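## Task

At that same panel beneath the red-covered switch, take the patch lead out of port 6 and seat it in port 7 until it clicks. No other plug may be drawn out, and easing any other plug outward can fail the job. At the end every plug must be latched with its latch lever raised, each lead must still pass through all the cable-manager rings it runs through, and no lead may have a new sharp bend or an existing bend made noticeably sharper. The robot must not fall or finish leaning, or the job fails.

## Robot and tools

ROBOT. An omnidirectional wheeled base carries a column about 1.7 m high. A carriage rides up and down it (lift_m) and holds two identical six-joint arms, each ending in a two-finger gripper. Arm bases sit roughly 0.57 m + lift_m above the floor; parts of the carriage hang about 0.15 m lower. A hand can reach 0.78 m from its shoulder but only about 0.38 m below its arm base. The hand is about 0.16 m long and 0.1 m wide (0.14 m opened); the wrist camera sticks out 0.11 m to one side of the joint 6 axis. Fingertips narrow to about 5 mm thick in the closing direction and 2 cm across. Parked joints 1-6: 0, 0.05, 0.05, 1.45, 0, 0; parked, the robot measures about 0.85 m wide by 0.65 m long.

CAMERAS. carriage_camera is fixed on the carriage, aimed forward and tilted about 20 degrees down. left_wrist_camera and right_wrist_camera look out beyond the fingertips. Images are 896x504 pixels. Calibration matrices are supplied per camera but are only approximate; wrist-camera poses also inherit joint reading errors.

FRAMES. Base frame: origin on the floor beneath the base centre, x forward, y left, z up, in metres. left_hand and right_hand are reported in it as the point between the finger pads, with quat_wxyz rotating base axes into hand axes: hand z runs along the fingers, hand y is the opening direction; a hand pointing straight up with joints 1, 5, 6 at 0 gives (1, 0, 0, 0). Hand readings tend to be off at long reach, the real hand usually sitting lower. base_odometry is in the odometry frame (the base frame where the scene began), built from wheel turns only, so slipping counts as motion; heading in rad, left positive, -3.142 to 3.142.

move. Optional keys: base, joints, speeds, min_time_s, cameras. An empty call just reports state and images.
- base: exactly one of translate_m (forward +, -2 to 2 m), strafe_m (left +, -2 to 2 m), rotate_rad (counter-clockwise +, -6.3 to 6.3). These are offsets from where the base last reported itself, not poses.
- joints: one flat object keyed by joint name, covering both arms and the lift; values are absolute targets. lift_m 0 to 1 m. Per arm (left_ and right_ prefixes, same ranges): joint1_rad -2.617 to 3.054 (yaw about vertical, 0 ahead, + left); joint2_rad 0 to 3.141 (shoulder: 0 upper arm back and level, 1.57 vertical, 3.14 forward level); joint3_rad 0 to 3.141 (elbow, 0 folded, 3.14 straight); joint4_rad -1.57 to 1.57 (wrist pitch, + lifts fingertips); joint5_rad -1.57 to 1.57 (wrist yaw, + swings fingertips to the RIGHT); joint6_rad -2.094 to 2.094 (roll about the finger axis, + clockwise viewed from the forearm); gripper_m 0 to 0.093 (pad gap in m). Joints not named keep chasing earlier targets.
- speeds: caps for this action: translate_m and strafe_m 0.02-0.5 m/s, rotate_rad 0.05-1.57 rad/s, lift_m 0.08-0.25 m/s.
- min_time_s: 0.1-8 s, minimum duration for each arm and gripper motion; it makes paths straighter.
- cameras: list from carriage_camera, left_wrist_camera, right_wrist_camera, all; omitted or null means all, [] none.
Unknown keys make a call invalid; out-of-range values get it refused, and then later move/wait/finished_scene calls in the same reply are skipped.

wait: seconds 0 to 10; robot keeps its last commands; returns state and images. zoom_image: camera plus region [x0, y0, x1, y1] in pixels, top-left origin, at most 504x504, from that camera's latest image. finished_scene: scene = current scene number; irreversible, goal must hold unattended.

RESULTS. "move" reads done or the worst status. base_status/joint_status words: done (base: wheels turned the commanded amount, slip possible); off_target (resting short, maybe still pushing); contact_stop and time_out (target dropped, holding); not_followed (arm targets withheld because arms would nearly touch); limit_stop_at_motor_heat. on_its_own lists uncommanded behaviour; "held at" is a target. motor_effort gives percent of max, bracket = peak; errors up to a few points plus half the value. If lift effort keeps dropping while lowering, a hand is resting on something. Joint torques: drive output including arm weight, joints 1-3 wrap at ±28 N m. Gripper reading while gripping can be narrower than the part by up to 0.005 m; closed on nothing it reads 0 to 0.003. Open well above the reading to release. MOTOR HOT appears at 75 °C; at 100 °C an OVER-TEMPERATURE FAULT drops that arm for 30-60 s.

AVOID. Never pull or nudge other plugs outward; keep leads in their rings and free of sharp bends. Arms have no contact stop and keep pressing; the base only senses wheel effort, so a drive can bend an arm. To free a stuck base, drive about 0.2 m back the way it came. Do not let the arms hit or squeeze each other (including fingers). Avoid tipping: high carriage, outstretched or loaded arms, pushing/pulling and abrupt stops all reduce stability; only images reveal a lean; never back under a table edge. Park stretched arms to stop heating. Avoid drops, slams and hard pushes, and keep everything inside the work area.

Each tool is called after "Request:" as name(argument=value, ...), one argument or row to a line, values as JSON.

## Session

Request:
move(
)

Request:
zoom_image(
  camera="carriage_camera",
  region=[300, 150, 620, 400],
)

Scene clock: 0.00 s.
Joint torques (N m): no reading
base_odometry: x=+0.000 y=+0.000 heading=+0.000
base_status: not commanded
joint_positions: lift_m=+0.300 left_joint1_rad=-0.001 left_joint2_rad=+0.047 left_joint3_rad=+0.059 left_joint4_rad=+1.408 left_joint5_rad=-0.032 left_joint6_rad=+0.011 left_gripper_m=+0.09396 right_joint1_rad=-0.019 right_joint2_rad=+0.040 right_joint3_rad=+0.042 right_joint4_rad=+1.473 right_joint5_rad=-0.011 right_joint6_rad=+0.034 right_gripper_m=+0.09396
joint_status: not commanded
motor_effort: lift_m=+41 drive_wheels=+3
left_hand: x=+0.2666 y=+0.3201 z=+1.3269 quat_wxyz=(+0.997, -0.016, +0.076, +0.006) (m; base frame)
right_hand: x=+0.2540 y=-0.3131 z=+1.3244 quat_wxyz=(+0.999, -0.004, +0.048, +0.008) (m; base frame)
pictures: carriage_camera, left_wrist_camera, right_wrist_camera
camera_calibration:
left_wrist_camera: T_world_to_cam=[[0.0244592, -0.999183, -0.0321593, 0.356096], [0.707493, 0.0400286, -0.705585, 0.739793], [0.706297, -0.00549443, 0.707895, -1.0036], [0, 0, 0, 1]] pos_world=[0.17673, 0.320678, 1.24388]
right_wrist_camera: T_world_to_cam=[[0.0139422, -0.999841, -0.0111106, -0.305032], [0.773179, 0.0178261, -0.633937, 0.657814], [0.634034, 0.000247983, 0.773305, -1.05876], [0, 0, 0, 1]] pos_world=[0.166935, -0.316448, 1.23237]

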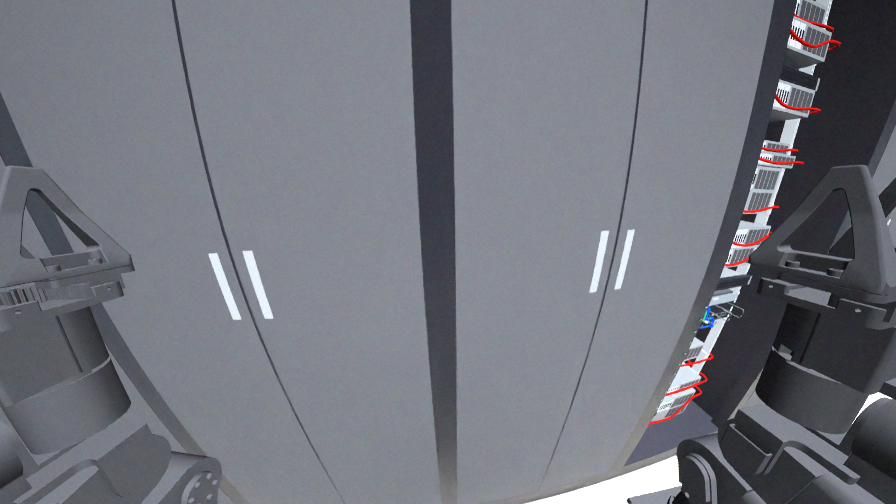

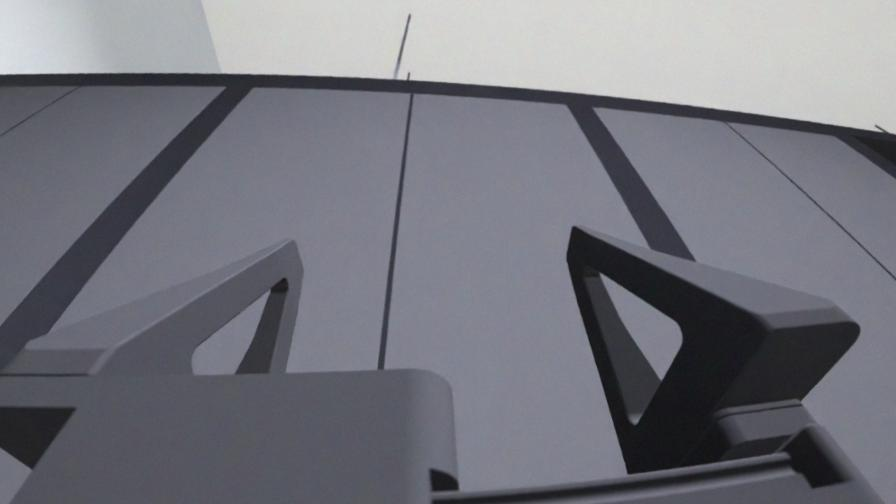

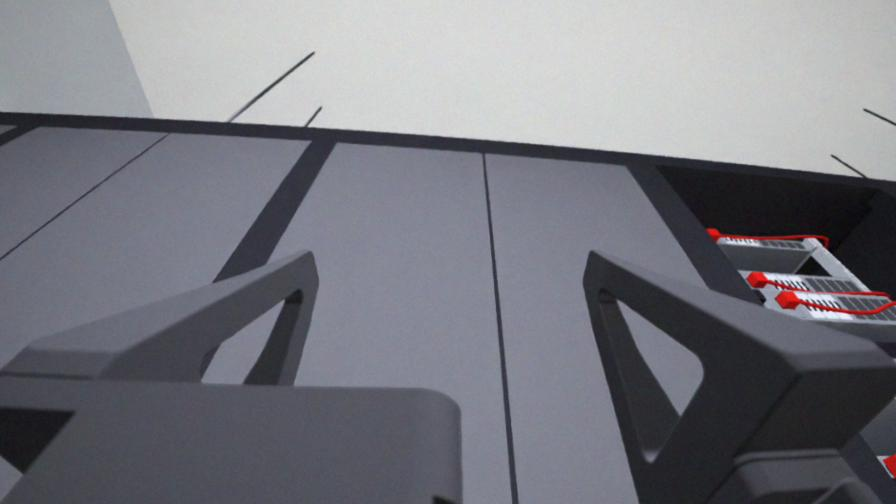

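Scaled by 1.575 from the camera's image (finer frame: 1280x720).

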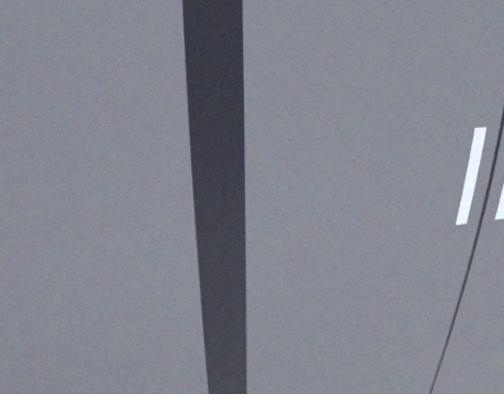

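Request:
zoom_image(
  camera="carriage_camera",
  region=[660, 260, 780, 340],
)

Request:
move(
  base={"strafe_m": -0.98},
  joints={"lift_m": 0.1},
  cameras=["carriage_camera", "right_wrist_camera"],
)

Request:
zoom_image(
  camera="carriage_camera",
  region=[300, 150, 620, 400],
)

Scaled by 4.200 from the camera's image (finer frame: 1280x720).

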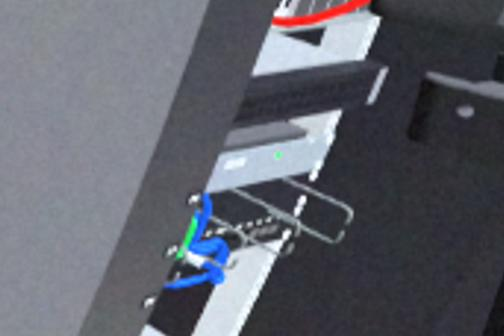

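Scene clock: 24.83 s.
Joint torques (N m): left_arm=[-0.03 3.77 5.98 -0.03 0.02 -0.15] | right_arm=[-0.14 2.82 5.41 -0.17 0.03 -0.12]
move: done
base_odometry: x=+0.001 y=-0.980 heading=+0.000
base_status: done
joint_positions: lift_m=+0.100 left_joint1_rad=-0.001 left_joint2_rad=+0.047 left_joint3_rad=+0.059 left_joint4_rad=+1.408 left_joint5_rad=-0.032 left_joint6_rad=+0.011 left_gripper_m=+0.09396 right_joint1_rad=-0.019 right_joint2_rad=+0.040 right_joint3_rad=+0.042 right_joint4_rad=+1.473 right_joint5_rad=-0.011 right_joint6_rad=+0.034 right_gripper_m=+0.09396
joint_status: all done
motor_effort: lift_m=+36(37) drive_wheels=+0(13)
left_hand: x=+0.2665 y=+0.3201 z=+1.1274 quat_wxyz=(+0.997, -0.016, +0.075, +0.006)
right_hand: x=+0.2539 y=-0.3131 z=+1.1248 quat_wxyz=(+0.999, -0.004, +0.048, +0.008)
carriage_camera: T_world_to_cam=[[-0.031539, -0.999314, -0.0194245, 0.024293], [-0.335851, 0.0288998, -0.941472, 1.10248], [0.941387, -0.0231694, -0.336532, 0.229388], [0, 0, 0, 1]] pos_world=[0.155091, -0.00227023, 1.11562]
right_wrist_camera: T_world_to_cam=[[0.0139122, -0.999837, -0.0114653, -0.306877], [0.773445, 0.0180277, -0.633608, 0.530958], [0.633711, -0.0000529176, 0.77357, -0.904724], [0, 0, 0, 1]] pos_world=[0.166936, -0.316447, 1.03277]

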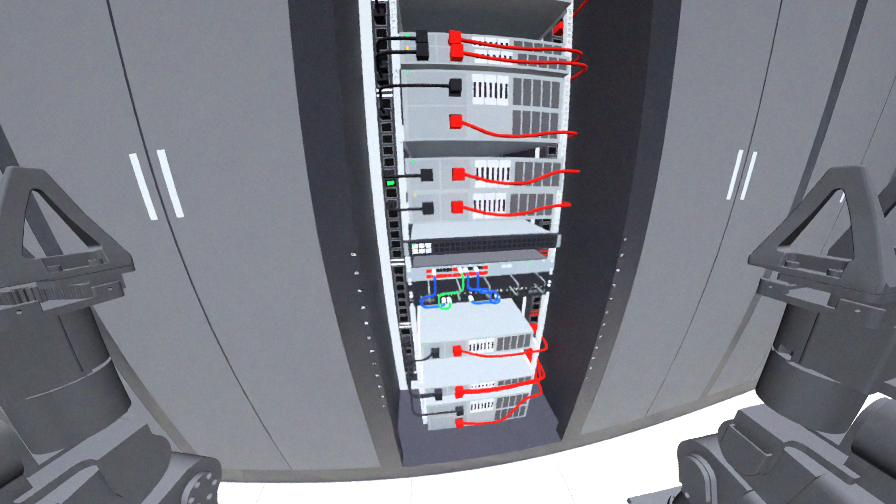

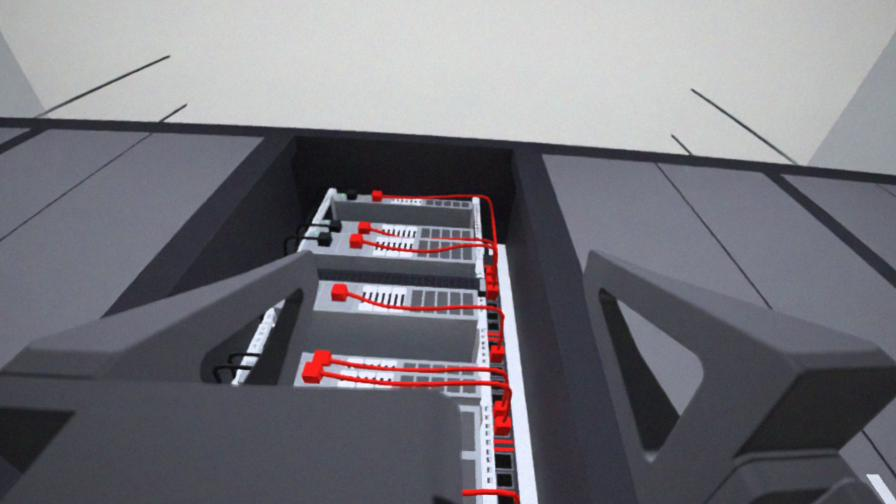

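Scaled by 1.575 from the camera's image (finer frame: 1280x720).

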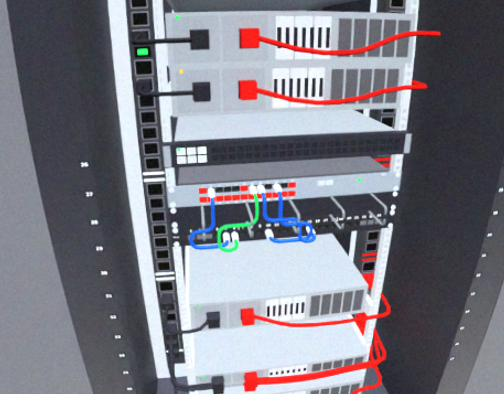

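Request:
zoom_image(
  camera="carriage_camera",
  region=[400, 230, 560, 320],
)

Scaled by 3.150 from the camera's image (finer frame: 1280x720).

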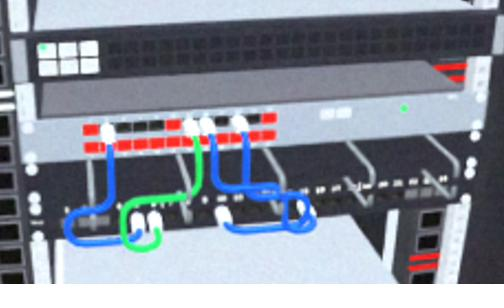

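Request:
move(
  base={"rotate_rad": 0.06},
  joints={"lift_m": 0.03},
  cameras=[],
)

Request:
move(
  base={"strafe_m": -0.381},
  joints={"right_joint1_rad": 0.945, "right_joint2_rad": 1.371, "right_joint3_rad": 0.98, "right_joint4_rad": 0.391, "right_joint5_rad": 0.0, "right_joint6_rad": 0.0},
  min_time_s=3.0,
  cameras=["carriage_camera", "right_wrist_camera"],
)

Request:
zoom_image(
  camera="carriage_camera",
  region=[220, 180, 420, 290],
)

Request:
zoom_image(
  camera="right_wrist_camera",
  region=[380, 80, 640, 300],
)

Scene clock: 115.57 s.
Joint torques (N m): left_arm=[0.02 3.73 5.98 -0.02 0.01 -0.15] | right_arm=[0.09 2.88 5.41 -0.19 -0.01 -0.13]
move: done
base_odometry: x=+0.001 y=-0.980 heading=+0.059
base_status: done
joint_positions: lift_m=+0.030 left_joint1_rad=-0.001 left_joint2_rad=+0.047 left_joint3_rad=+0.059 left_joint4_rad=+1.407 left_joint5_rad=-0.032 left_joint6_rad=+0.011 left_gripper_m=+0.09396 right_joint1_rad=-0.019 right_joint2_rad=+0.040 right_joint3_rad=+0.042 right_joint4_rad=+1.473 right_joint5_rad=-0.011 right_joint6_rad=+0.034 right_gripper_m=+0.09396
joint_status: all done
motor_effort: lift_m=+37(38) drive_wheels=-5(10)
left_hand: x=+0.2669 y=+0.3201 z=+1.0573 quat_wxyz=(+0.997, -0.016, +0.076, +0.006)
right_hand: x=+0.2539 y=-0.3131 z=+1.0547 quat_wxyz=(+0.999, -0.004, +0.048, +0.008)

Scene clock: 118.87 s.
Joint torques (N m): left_arm=[0.02 3.74 5.96 0 -0.01 -0.15] | right_arm=[0.35 -4.3 9.2 2.33 0.05 -0.23]
move: done
base_odometry: x=+0.024 y=-1.361 heading=+0.061
base_status: done
joint_positions: lift_m=+0.030 left_joint1_rad=-0.001 left_joint2_rad=+0.047 left_joint3_rad=+0.059 left_joint4_rad=+1.406 left_joint5_rad=-0.032 left_joint6_rad=+0.011 left_gripper_m=+0.09396 right_joint1_rad=+0.938 right_joint2_rad=+1.358 right_joint3_rad=+0.952 right_joint4_rad=+0.404 right_joint5_rad=-0.006 right_joint6_rad=+0.008 right_gripper_m=+0.09396
joint_status: all done
motor_effort: lift_m=+37(37) drive_wheels=-9(22)
left_hand: x=+0.2670 y=+0.3201 z=+1.0572 quat_wxyz=(+0.997, -0.016, +0.076, +0.006)
right_hand: x=+0.4997 y=+0.0560 z=+0.9550 quat_wxyz=(+0.628, -0.319, +0.632, +0.324)
carriage_camera: T_world_to_cam=[[-0.031539, -0.999314, -0.0194245, 0.0229314], [-0.335851, 0.0288998, -0.941472, 1.03648], [0.941387, -0.0231694, -0.336532, 0.205797], [0, 0, 0, 1]] pos_world=[0.155091, -0.00227023, 1.04552]
right_wrist_camera: T_world_to_cam=[[0.798181, -0.602362, -0.00815098, -0.360434], [-0.341132, -0.440795, -0.830258, 0.997067], [0.496523, 0.665477, -0.557319, 0.373248], [0, 0, 0, 1]] pos_world=[0.442498, -0.025998, 1.0329]

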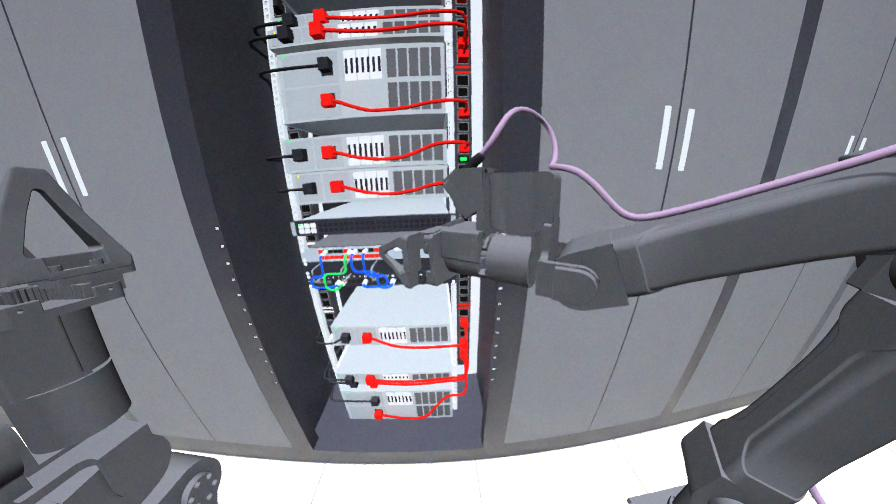

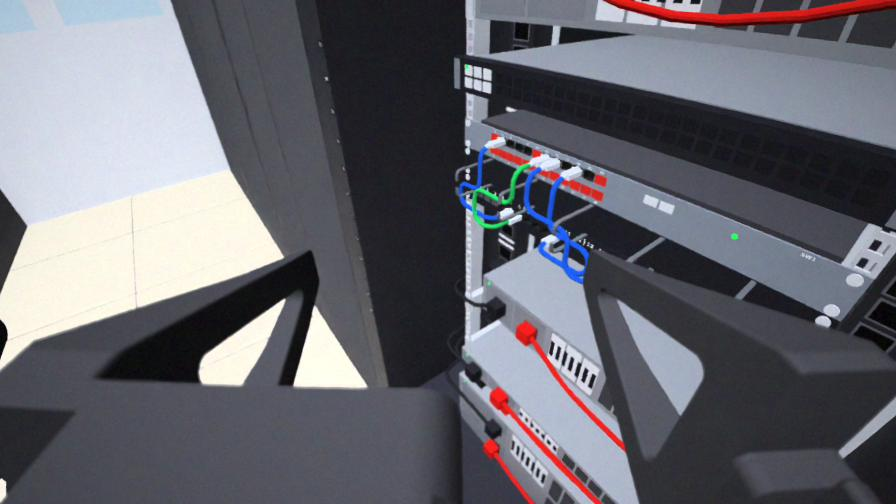

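Scaled by 2.520 from the camera's image (finer frame: 1280x720).

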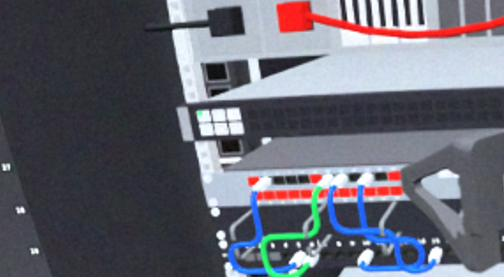

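Scaled by 1.938 from the camera's image (finer frame: 1280x720).

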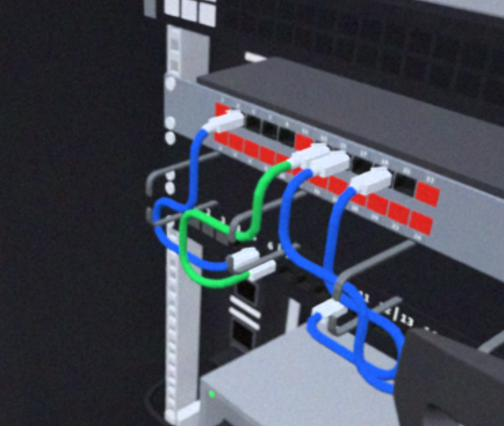

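Request:
zoom_image(
  camera="right_wrist_camera",
  region=[445, 160, 565, 260],
)

Scaled by 4.200 from the camera's image (finer frame: 1280x720).

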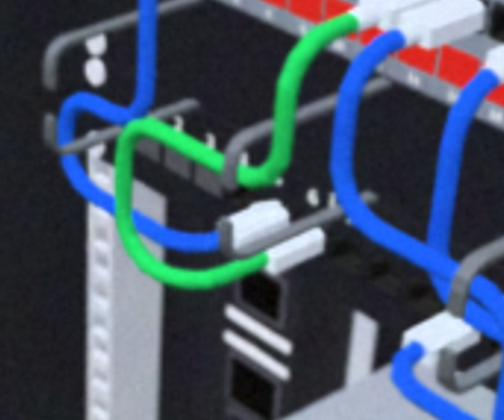

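Request:
move(
  base={"strafe_m": -0.045},
  joints={"lift_m": 0.02, "left_joint1_rad": 0.0, "left_joint2_rad": 1.416, "left_joint3_rad": 0.245, "left_joint4_rad": 1.21, "left_joint5_rad": 0.0, "left_joint6_rad": 1.57, "left_gripper_m": 0.026},
  min_time_s=4.0,
  cameras=["left_wrist_camera", "right_wrist_camera"],
)

Request:
zoom_image(
  camera="left_wrist_camera",
  region=[320, 100, 540, 350],
)

Request:
zoom_image(
  camera="right_wrist_camera",
  region=[380, 140, 540, 260],
)

Scene clock: 212.80 s.
Joint torques (N m): left_arm=[0.1 -2.09 7.71 1.96 0.1 -0.1] | right_arm=[0.44 -4.89 8.55 2.47 0.01 -0.19]
move: done
base_odometry: x=+0.027 y=-1.405 heading=+0.062
base_status: done
joint_positions: lift_m=+0.020 left_joint1_rad=-0.001 left_joint2_rad=+1.408 left_joint3_rad=+0.219 left_joint4_rad=+1.213 left_joint5_rad=-0.010 left_joint6_rad=+1.556 left_gripper_m=+0.02615 right_joint1_rad=+0.939 right_joint2_rad=+1.363 right_joint3_rad=+0.961 right_joint4_rad=+0.393 right_joint5_rad=-0.005 right_joint6_rad=+0.007 right_gripper_m=+0.09396
joint_status: all done
motor_effort: lift_m=+37(38) drive_wheels=-7(16)
left_hand: x=+0.5990 y=+0.3160 z=+0.7906 quat_wxyz=(+0.508, +0.488, +0.500, +0.505)
right_hand: x=+0.5001 y=+0.0575 z=+0.9444 quat_wxyz=(+0.626, -0.321, +0.634, +0.322)
left_wrist_camera: T_world_to_cam=[[-0.0355649, 0.00375823, -0.99936, 0.810396], [-0.597551, 0.801463, 0.0242794, 0.0904639], [0.801041, 0.598033, -0.0262582, -0.525806], [0, 0, 0, 1]] pos_world=[0.504071, 0.2389, 0.793875]
right_wrist_camera: T_world_to_cam=[[0.798398, -0.602087, -0.0072444, -0.360965], [-0.344166, -0.446443, -0.825977, 0.986858], [0.494076, 0.661952, -0.563657, 0.373489], [0, 0, 0, 1]] pos_world=[0.443305, -0.0239882, 1.02303]

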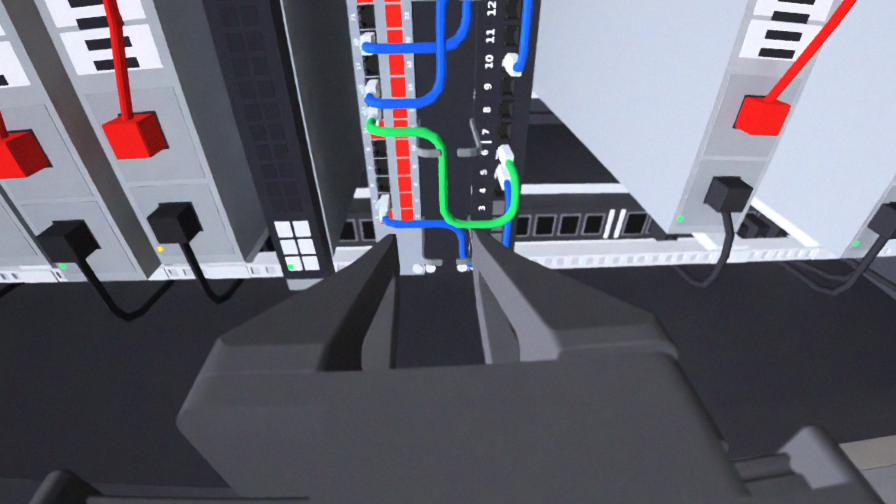

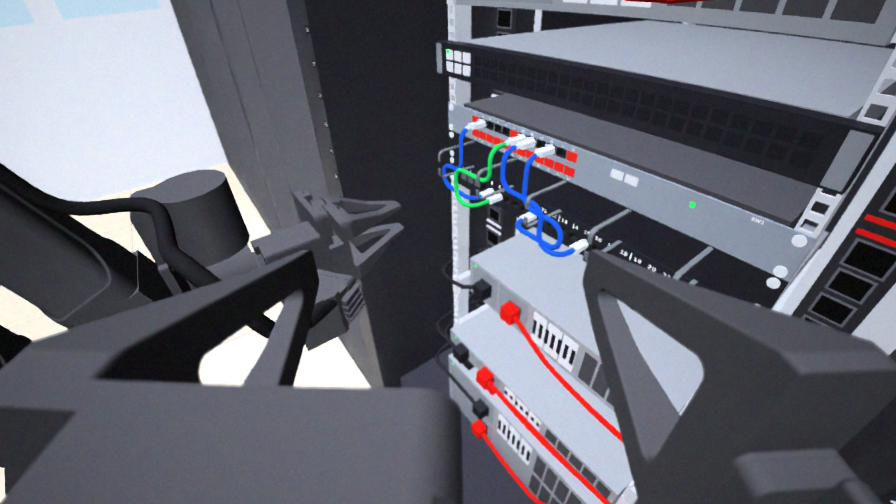

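Scaled by 2.016 from the camera's image (finer frame: 1280x720).

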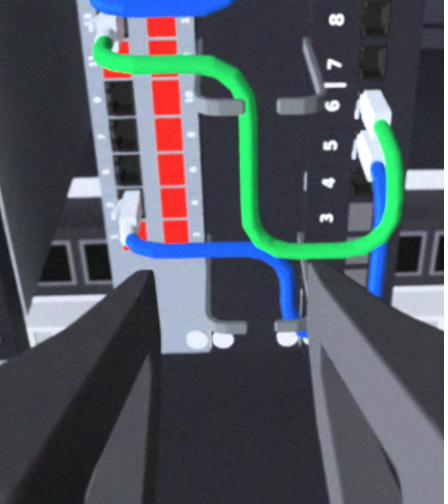

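Scaled by 3.150 from the camera's image (finer frame: 1280x720).

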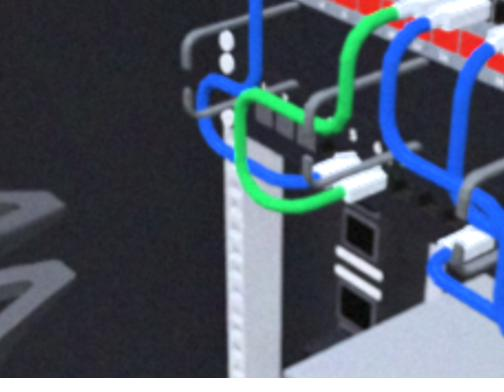

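Request:
zoom_image(
  camera="left_wrist_camera",
  region=[410, 90, 530, 230],
)

Request:
zoom_image(
  camera="right_wrist_camera",
  region=[430, 140, 530, 220],
)

Scaled by 3.600 from the camera's image (finer frame: 1280x720).

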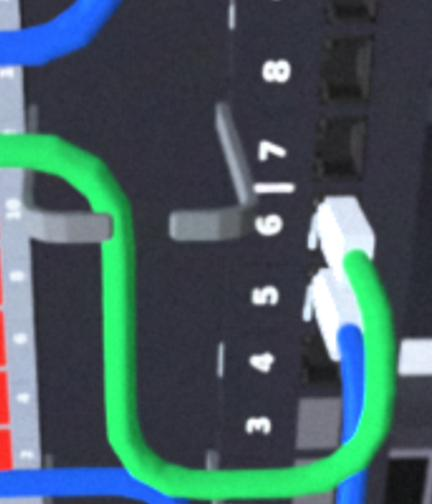

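Scaled by 5.040 from the camera's image (finer frame: 1280x720).

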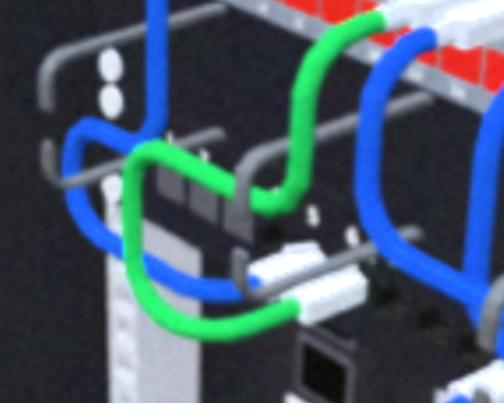

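Request:
zoom_image(
  camera="left_wrist_camera",
  region=[460, 0, 540, 110],
)

Request:
zoom_image(
  camera="left_wrist_camera",
  region=[460, 100, 540, 230],
)

Scaled by 4.582 from the camera's image (finer frame: 1280x720).

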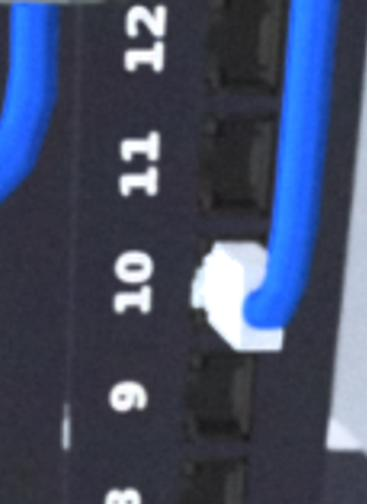

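Scaled by 3.877 from the camera's image (finer frame: 1280x720).

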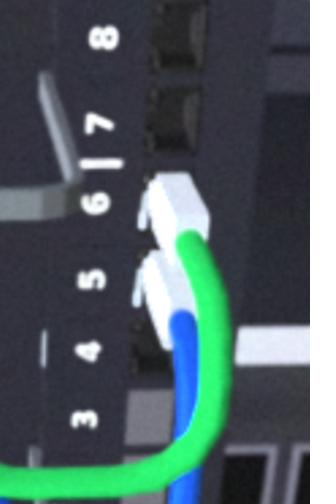

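Request:
zoom_image(
  camera="right_wrist_camera",
  region=[240, 170, 420, 350],
)

Request:
zoom_image(
  camera="left_wrist_camera",
  region=[170, 220, 700, 504],
)

Scaled by 2.800 from the camera's image (finer frame: 1280x720).

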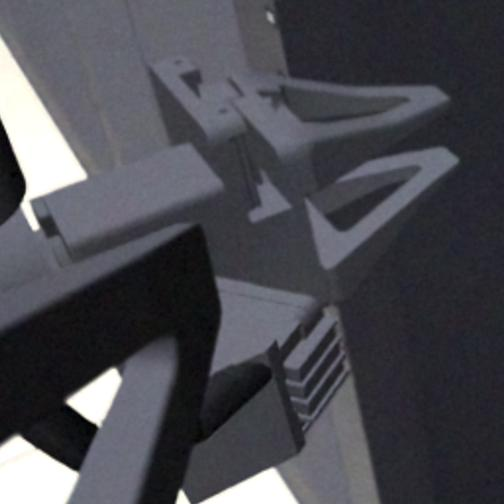

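Region (170, 220, 700, 504) is 530x284 pixels. A region can be at most 504 by 504 pixels.

Request:
zoom_image(
  camera="left_wrist_camera",
  region=[170, 225, 450, 425],
)

Request:
zoom_image(
  camera="carriage_camera",
  region=[0, 140, 200, 320],
)

Scaled by 1.800 from the camera's image (finer frame: 1280x720).

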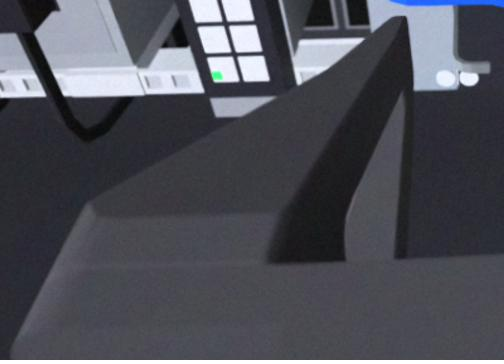

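This scene's latest camera images include none from carriage_camera. They are from: left_wrist_camera, right_wrist_camera. carriage_camera's image comes with the result of a call that names it in "cameras".

Request:
zoom_image(
  camera="right_wrist_camera",
  region=[325, 190, 415, 280],
)

Scaled by 5.600 from the camera's image (finer frame: 1280x720).

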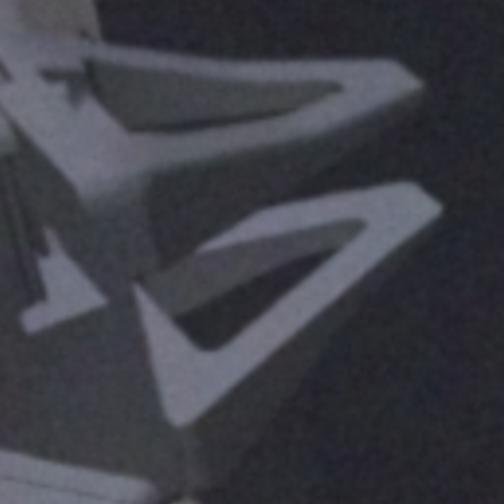

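Request:
move(
  base={"translate_m": 0.06},
  joints={"lift_m": 0.0, "left_joint1_rad": 0.105, "left_joint2_rad": 1.832, "left_joint3_rad": 0.386, "left_joint4_rad": 1.501, "left_joint5_rad": 0.066, "left_joint6_rad": 1.57, "left_gripper_m": 0.018},
  speeds={"translate_m": 0.1},
  min_time_s=2.5,
  cameras=["left_wrist_camera", "right_wrist_camera"],
)

Request:
zoom_image(
  camera="left_wrist_camera",
  region=[320, 60, 560, 320],
)

Request:
zoom_image(
  camera="right_wrist_camera",
  region=[340, 160, 520, 300],
)

Scene clock: 872.73 s.
Joint torques (N m): left_arm=[0.83 -3.9 6.01 2.2 0.1 -0.09] | right_arm=[0.34 -5 8.25 2.58 0.06 -0.24]
move: done
base_odometry: x=+0.087 y=-1.402 heading=+0.061
base_status: done
joint_positions: lift_m=+0.000 left_joint1_rad=+0.097 left_joint2_rad=+1.821 left_joint3_rad=+0.365 left_joint4_rad=+1.483 left_joint5_rad=+0.055 left_joint6_rad=+1.558 left_gripper_m=+0.01815 right_joint1_rad=+0.941 right_joint2_rad=+1.364 right_joint3_rad=+0.964 right_joint4_rad=+0.385 right_joint5_rad=-0.003 right_joint6_rad=+0.007 right_gripper_m=+0.09396
joint_status: all done
motor_effort: lift_m=+36(37) drive_wheels=-7(11)
left_hand: x=+0.6467 y=+0.3455 z=+0.7348 quat_wxyz=(+0.499, +0.480, +0.506, +0.514)
right_hand: x=+0.4999 y=+0.0580 z=+0.9239 quat_wxyz=(+0.624, -0.322, +0.635, +0.322)
left_wrist_camera: T_world_to_cam=[[-0.0339866, 0.00625492, -0.999403, 0.754311], [-0.623301, 0.781546, 0.026088, 0.1188], [0.781243, 0.623816, -0.0226634, -0.58175], [0, 0, 0, 1]] pos_world=[0.554173, 0.265339, 0.737577]
right_wrist_camera: T_world_to_cam=[[0.798621, -0.601792, -0.00710031, -0.360866], [-0.346355, -0.449926, -0.823167, 0.968783], [0.492181, 0.659858, -0.567755, 0.36659], [0, 0, 0, 1]] pos_world=[0.44331, -0.0231823, 1.00304]

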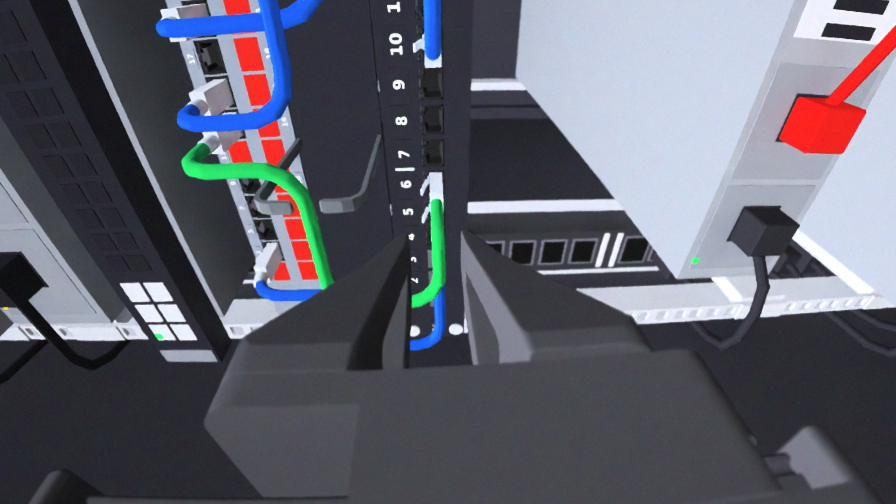

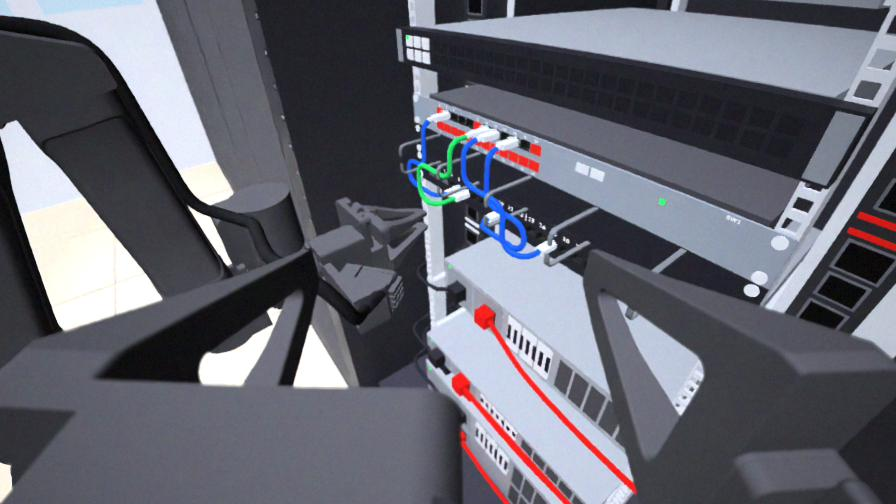

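Scaled by 1.938 from the camera's image (finer frame: 1280x720).

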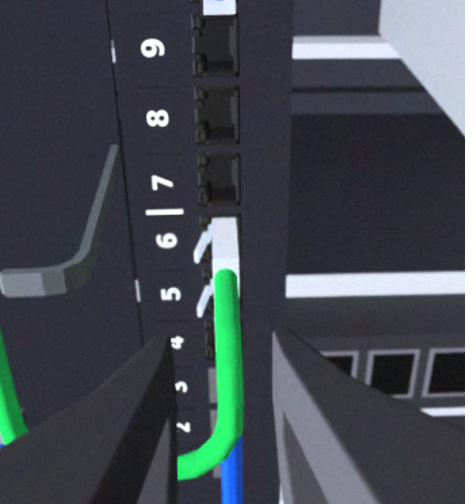

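Scaled by 2.800 from the camera's image (finer frame: 1280x720).

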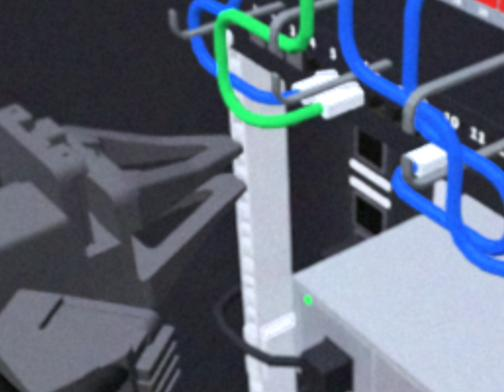

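Request:
move(
  joints={"left_joint1_rad": 0.075, "left_joint2_rad": 1.9257, "left_joint3_rad": 0.571, "left_joint4_rad": 1.393, "left_joint5_rad": 0.0356, "left_gripper_m": 0.017},
  min_time_s=2.0,
  cameras=["left_wrist_camera", "right_wrist_camera"],
)

Request:
zoom_image(
  camera="left_wrist_camera",
  region=[320, 100, 540, 350],
)

Request:
zoom_image(
  camera="right_wrist_camera",
  region=[360, 140, 520, 260],
)

Scene clock: 900.27 s.
Joint torques (N m): left_arm=[-0.72 -4.9 6.61 1.95 -0.15 -0.1] | right_arm=[0.23 -4.78 8.23 2.57 0.06 -0.21]
move: done
base_odometry: x=+0.087 y=-1.402 heading=+0.061
base_status: not commanded
joint_positions: lift_m=+0.000 left_joint1_rad=+0.083 left_joint2_rad=+1.914 left_joint3_rad=+0.548 left_joint4_rad=+1.395 left_joint5_rad=+0.046 left_joint6_rad=+1.558 left_gripper_m=+0.01715 right_joint1_rad=+0.941 right_joint2_rad=+1.364 right_joint3_rad=+0.964 right_joint4_rad=+0.385 right_joint5_rad=-0.003 right_joint6_rad=+0.007 right_gripper_m=+0.09396
joint_status: all done
motor_effort: lift_m=+36(36) drive_wheels=-6(8)
left_hand: x=+0.6912 y=+0.3452 z=+0.7372 quat_wxyz=(+0.501, +0.480, +0.504, +0.514)
right_hand: x=+0.4999 y=+0.0580 z=+0.9239 quat_wxyz=(+0.624, -0.322, +0.635, +0.322)
left_wrist_camera: T_world_to_cam=[[-0.0308952, 0.00641624, -0.999502, 0.756197], [-0.619799, 0.784387, 0.0241937, 0.144763], [0.784152, 0.620238, -0.020257, -0.618849], [0, 0, 0, 1]] pos_world=[0.598358, 0.265431, 0.739782]
right_wrist_camera: T_world_to_cam=[[0.798621, -0.601792, -0.00710031, -0.360866], [-0.346355, -0.449926, -0.823167, 0.968783], [0.492181, 0.659858, -0.567755, 0.36659], [0, 0, 0, 1]] pos_world=[0.44331, -0.0231823, 1.00304]

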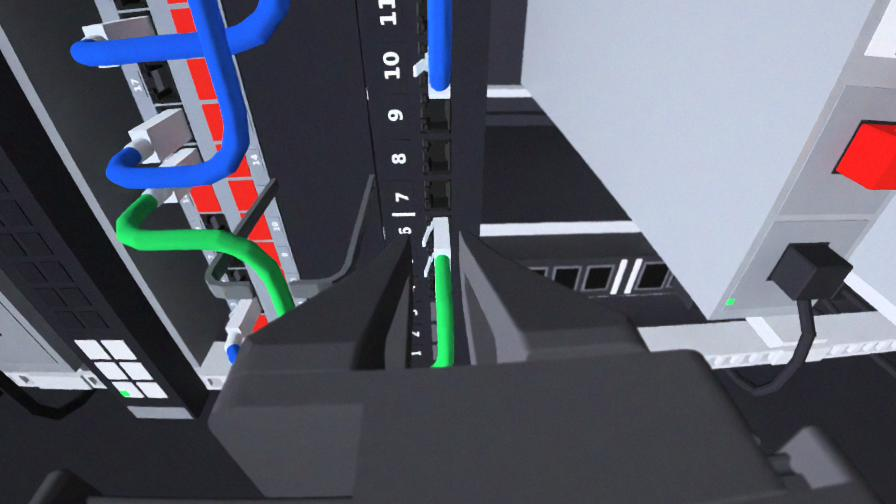

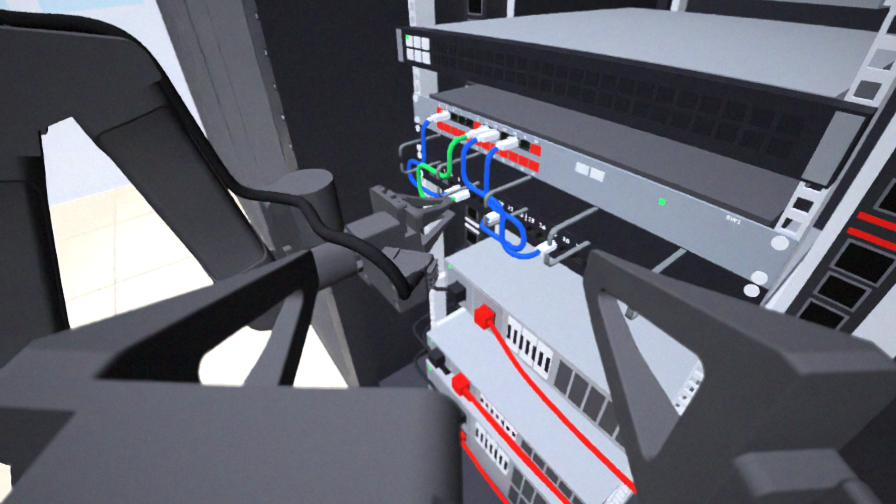

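Scaled by 2.016 from the camera's image (finer frame: 1280x720).

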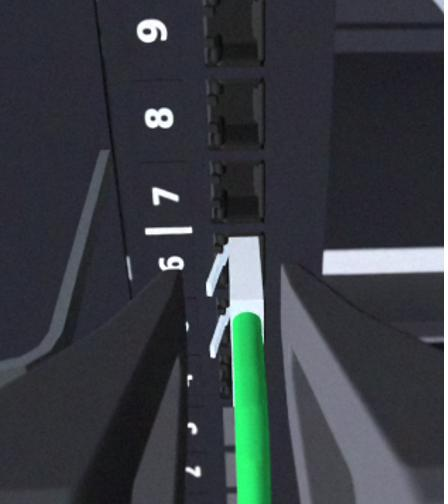

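Scaled by 3.150 from the camera's image (finer frame: 1280x720).

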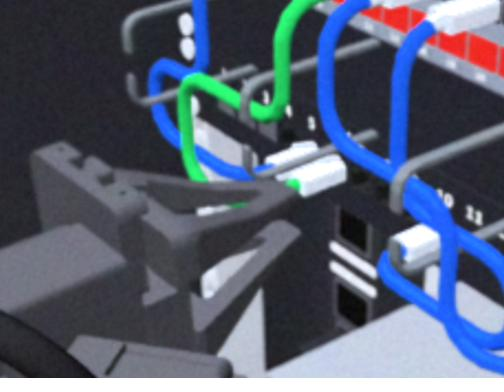

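Request:
move(
  joints={"left_joint1_rad": 0.127, "left_joint2_rad": 1.958, "left_joint3_rad": 0.6296, "left_joint4_rad": 1.366, "left_joint5_rad": 0.091},
  min_time_s=1.5,
  cameras=["left_wrist_camera", "right_wrist_camera"],
)

Request:
zoom_image(
  camera="left_wrist_camera",
  region=[320, 100, 540, 350],
)

Request:
zoom_image(
  camera="right_wrist_camera",
  region=[380, 150, 500, 250],
)

Scene clock: 972.47 s.
Joint torques (N m): left_arm=[0.83 -5.2 6.76 1.95 0.1 -0.11] | right_arm=[0.12 -4.85 8.29 2.55 0.07 -0.19]
move: done
base_odometry: x=+0.087 y=-1.402 heading=+0.061
base_status: not commanded
joint_positions: lift_m=+0.000 left_joint1_rad=+0.119 left_joint2_rad=+1.947 left_joint3_rad=+0.607 left_joint4_rad=+1.368 left_joint5_rad=+0.080 left_joint6_rad=+1.558 left_gripper_m=+0.01714 right_joint1_rad=+0.941 right_joint2_rad=+1.364 right_joint3_rad=+0.964 right_joint4_rad=+0.385 right_joint5_rad=-0.003 right_joint6_rad=+0.007 right_gripper_m=+0.09396
joint_status: all done
motor_effort: lift_m=+36(36) drive_wheels=-6(8)
left_hand: x=+0.7039 y=+0.3575 z=+0.7367 quat_wxyz=(+0.500, +0.481, +0.505, +0.514)
right_hand: x=+0.4999 y=+0.0580 z=+0.9239 quat_wxyz=(+0.624, -0.322, +0.635, +0.322)
left_wrist_camera: T_world_to_cam=[[-0.0324535, 0.00716922, -0.999448, 0.756819], [-0.621292, 0.783154, 0.025792, 0.143355], [0.782907, 0.621786, -0.0209619, -0.63563], [0, 0, 0, 1]] pos_world=[0.611265, 0.277531, 0.739379]
right_wrist_camera: T_world_to_cam=[[0.798621, -0.601792, -0.00710031, -0.360866], [-0.346355, -0.449926, -0.823167, 0.968783], [0.492181, 0.659858, -0.567755, 0.36659], [0, 0, 0, 1]] pos_world=[0.44331, -0.0231823, 1.00304]

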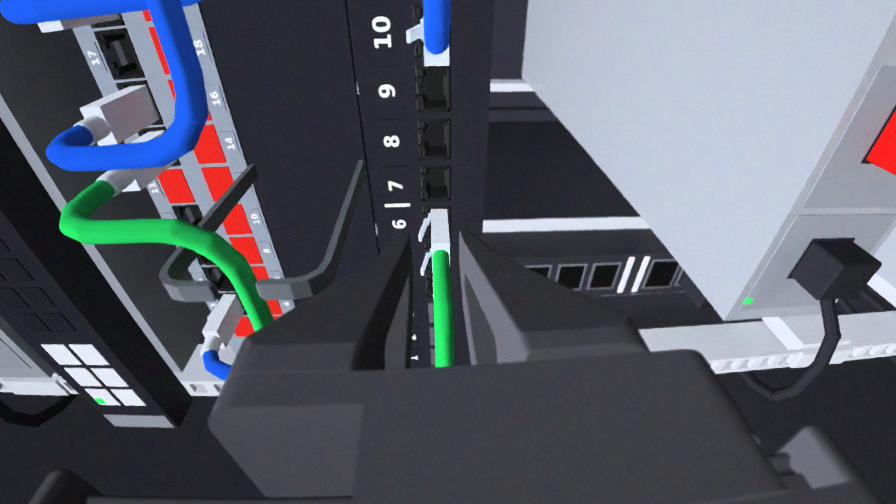

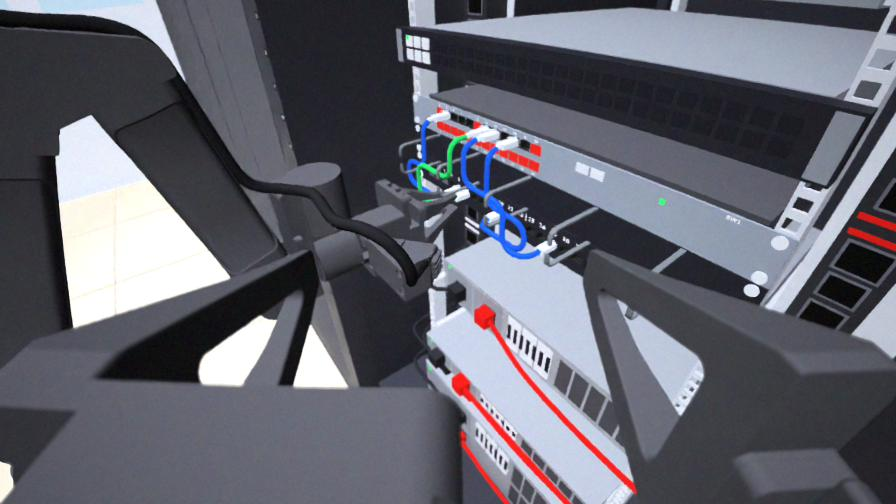

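Scaled by 2.016 from the camera's image (finer frame: 1280x720).

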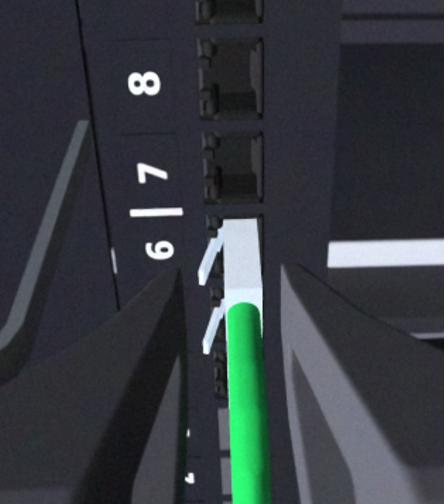

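Scaled by 4.200 from the camera's image (finer frame: 1280x720).

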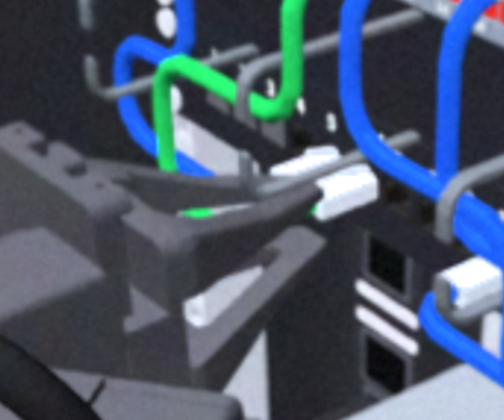

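Request:
move(
  joints={"left_joint1_rad": 0.105, "left_joint2_rad": 2.003, "left_joint3_rad": 0.708, "left_joint4_rad": 1.331, "left_joint5_rad": 0.069, "left_joint6_rad": 1.57, "left_gripper_m": 0.017},
  min_time_s=4,
  cameras=["left_wrist_camera", "right_wrist_camera"],
)

Request:
zoom_image(
  camera="left_wrist_camera",
  region=[320, 100, 540, 350],
)

Request:
zoom_image(
  camera="right_wrist_camera",
  region=[380, 130, 540, 250],
)

Scene clock: 1030.30 s.
Joint torques (N m): left_arm=[-0.73 -5.64 7.02 1.97 -0.11 -0.1] | right_arm=[0.23 -4.96 8.1 2.55 0.03 -0.24]
move: done
base_odometry: x=+0.087 y=-1.402 heading=+0.061
base_status: not commanded
joint_positions: lift_m=+0.000 left_joint1_rad=+0.113 left_joint2_rad=+1.991 left_joint3_rad=+0.684 left_joint4_rad=+1.333 left_joint5_rad=+0.078 left_joint6_rad=+1.558 left_gripper_m=+0.01714 right_joint1_rad=+0.941 right_joint2_rad=+1.364 right_joint3_rad=+0.964 right_joint4_rad=+0.385 right_joint5_rad=-0.003 right_joint6_rad=+0.007 right_gripper_m=+0.09396
joint_status: all done
motor_effort: lift_m=+36(36) drive_wheels=-6(8)
left_hand: x=+0.7222 y=+0.3571 z=+0.7357 quat_wxyz=(+0.500, +0.482, +0.505, +0.513)
right_hand: x=+0.4999 y=+0.0580 z=+0.9239 quat_wxyz=(+0.624, -0.322, +0.635, +0.322)
left_wrist_camera: T_world_to_cam=[[-0.0343788, 0.0070254, -0.999384, 0.757705], [-0.618212, 0.785555, 0.0267887, 0.151229], [0.785259, 0.618752, -0.0226632, -0.649126], [0, 0, 0, 1]] pos_world=[0.629273, 0.277526, 0.738476]
right_wrist_camera: T_world_to_cam=[[0.798621, -0.601792, -0.00710031, -0.360866], [-0.346355, -0.449926, -0.823167, 0.968783], [0.492181, 0.659858, -0.567755, 0.36659], [0, 0, 0, 1]] pos_world=[0.44331, -0.0231823, 1.00304]

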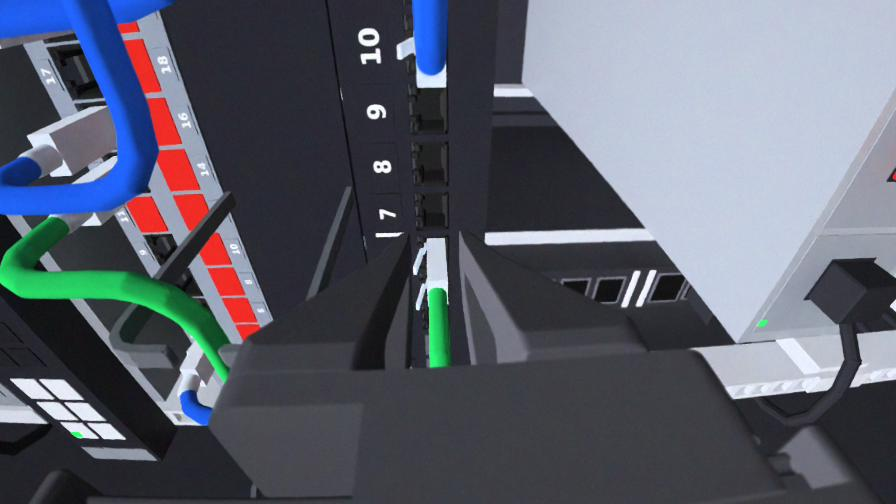

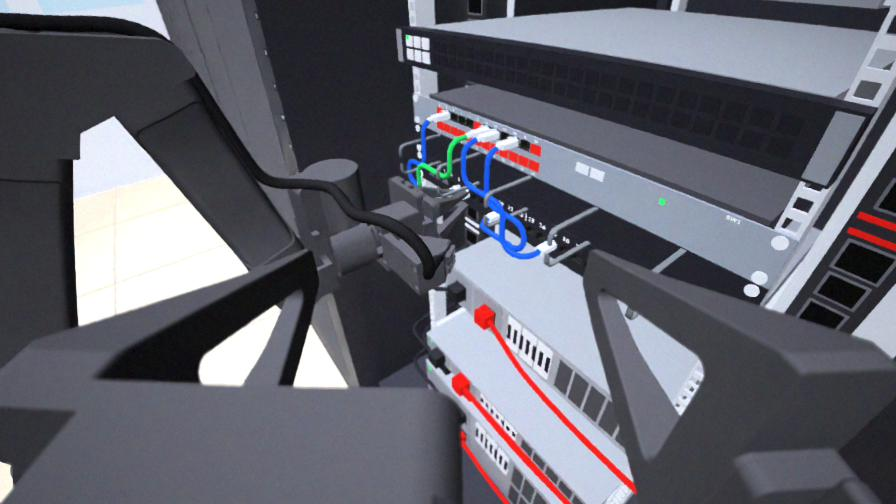

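Scaled by 2.016 from the camera's image (finer frame: 1280x720).

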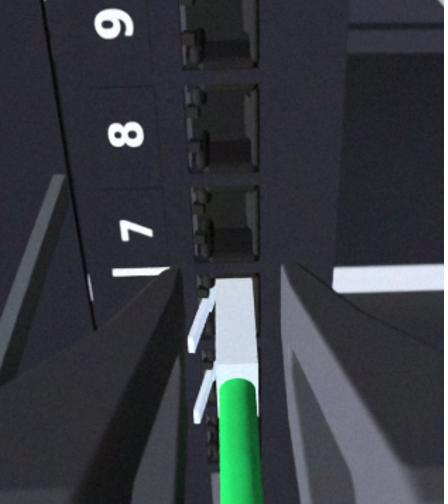

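Scaled by 3.150 from the camera's image (finer frame: 1280x720).

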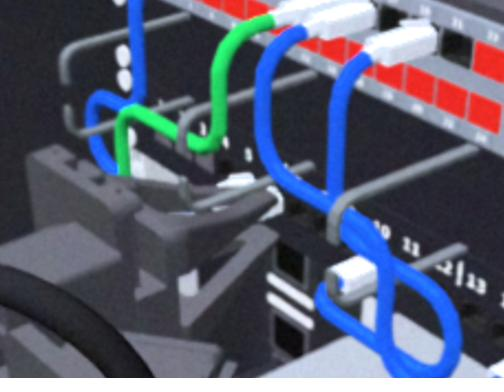

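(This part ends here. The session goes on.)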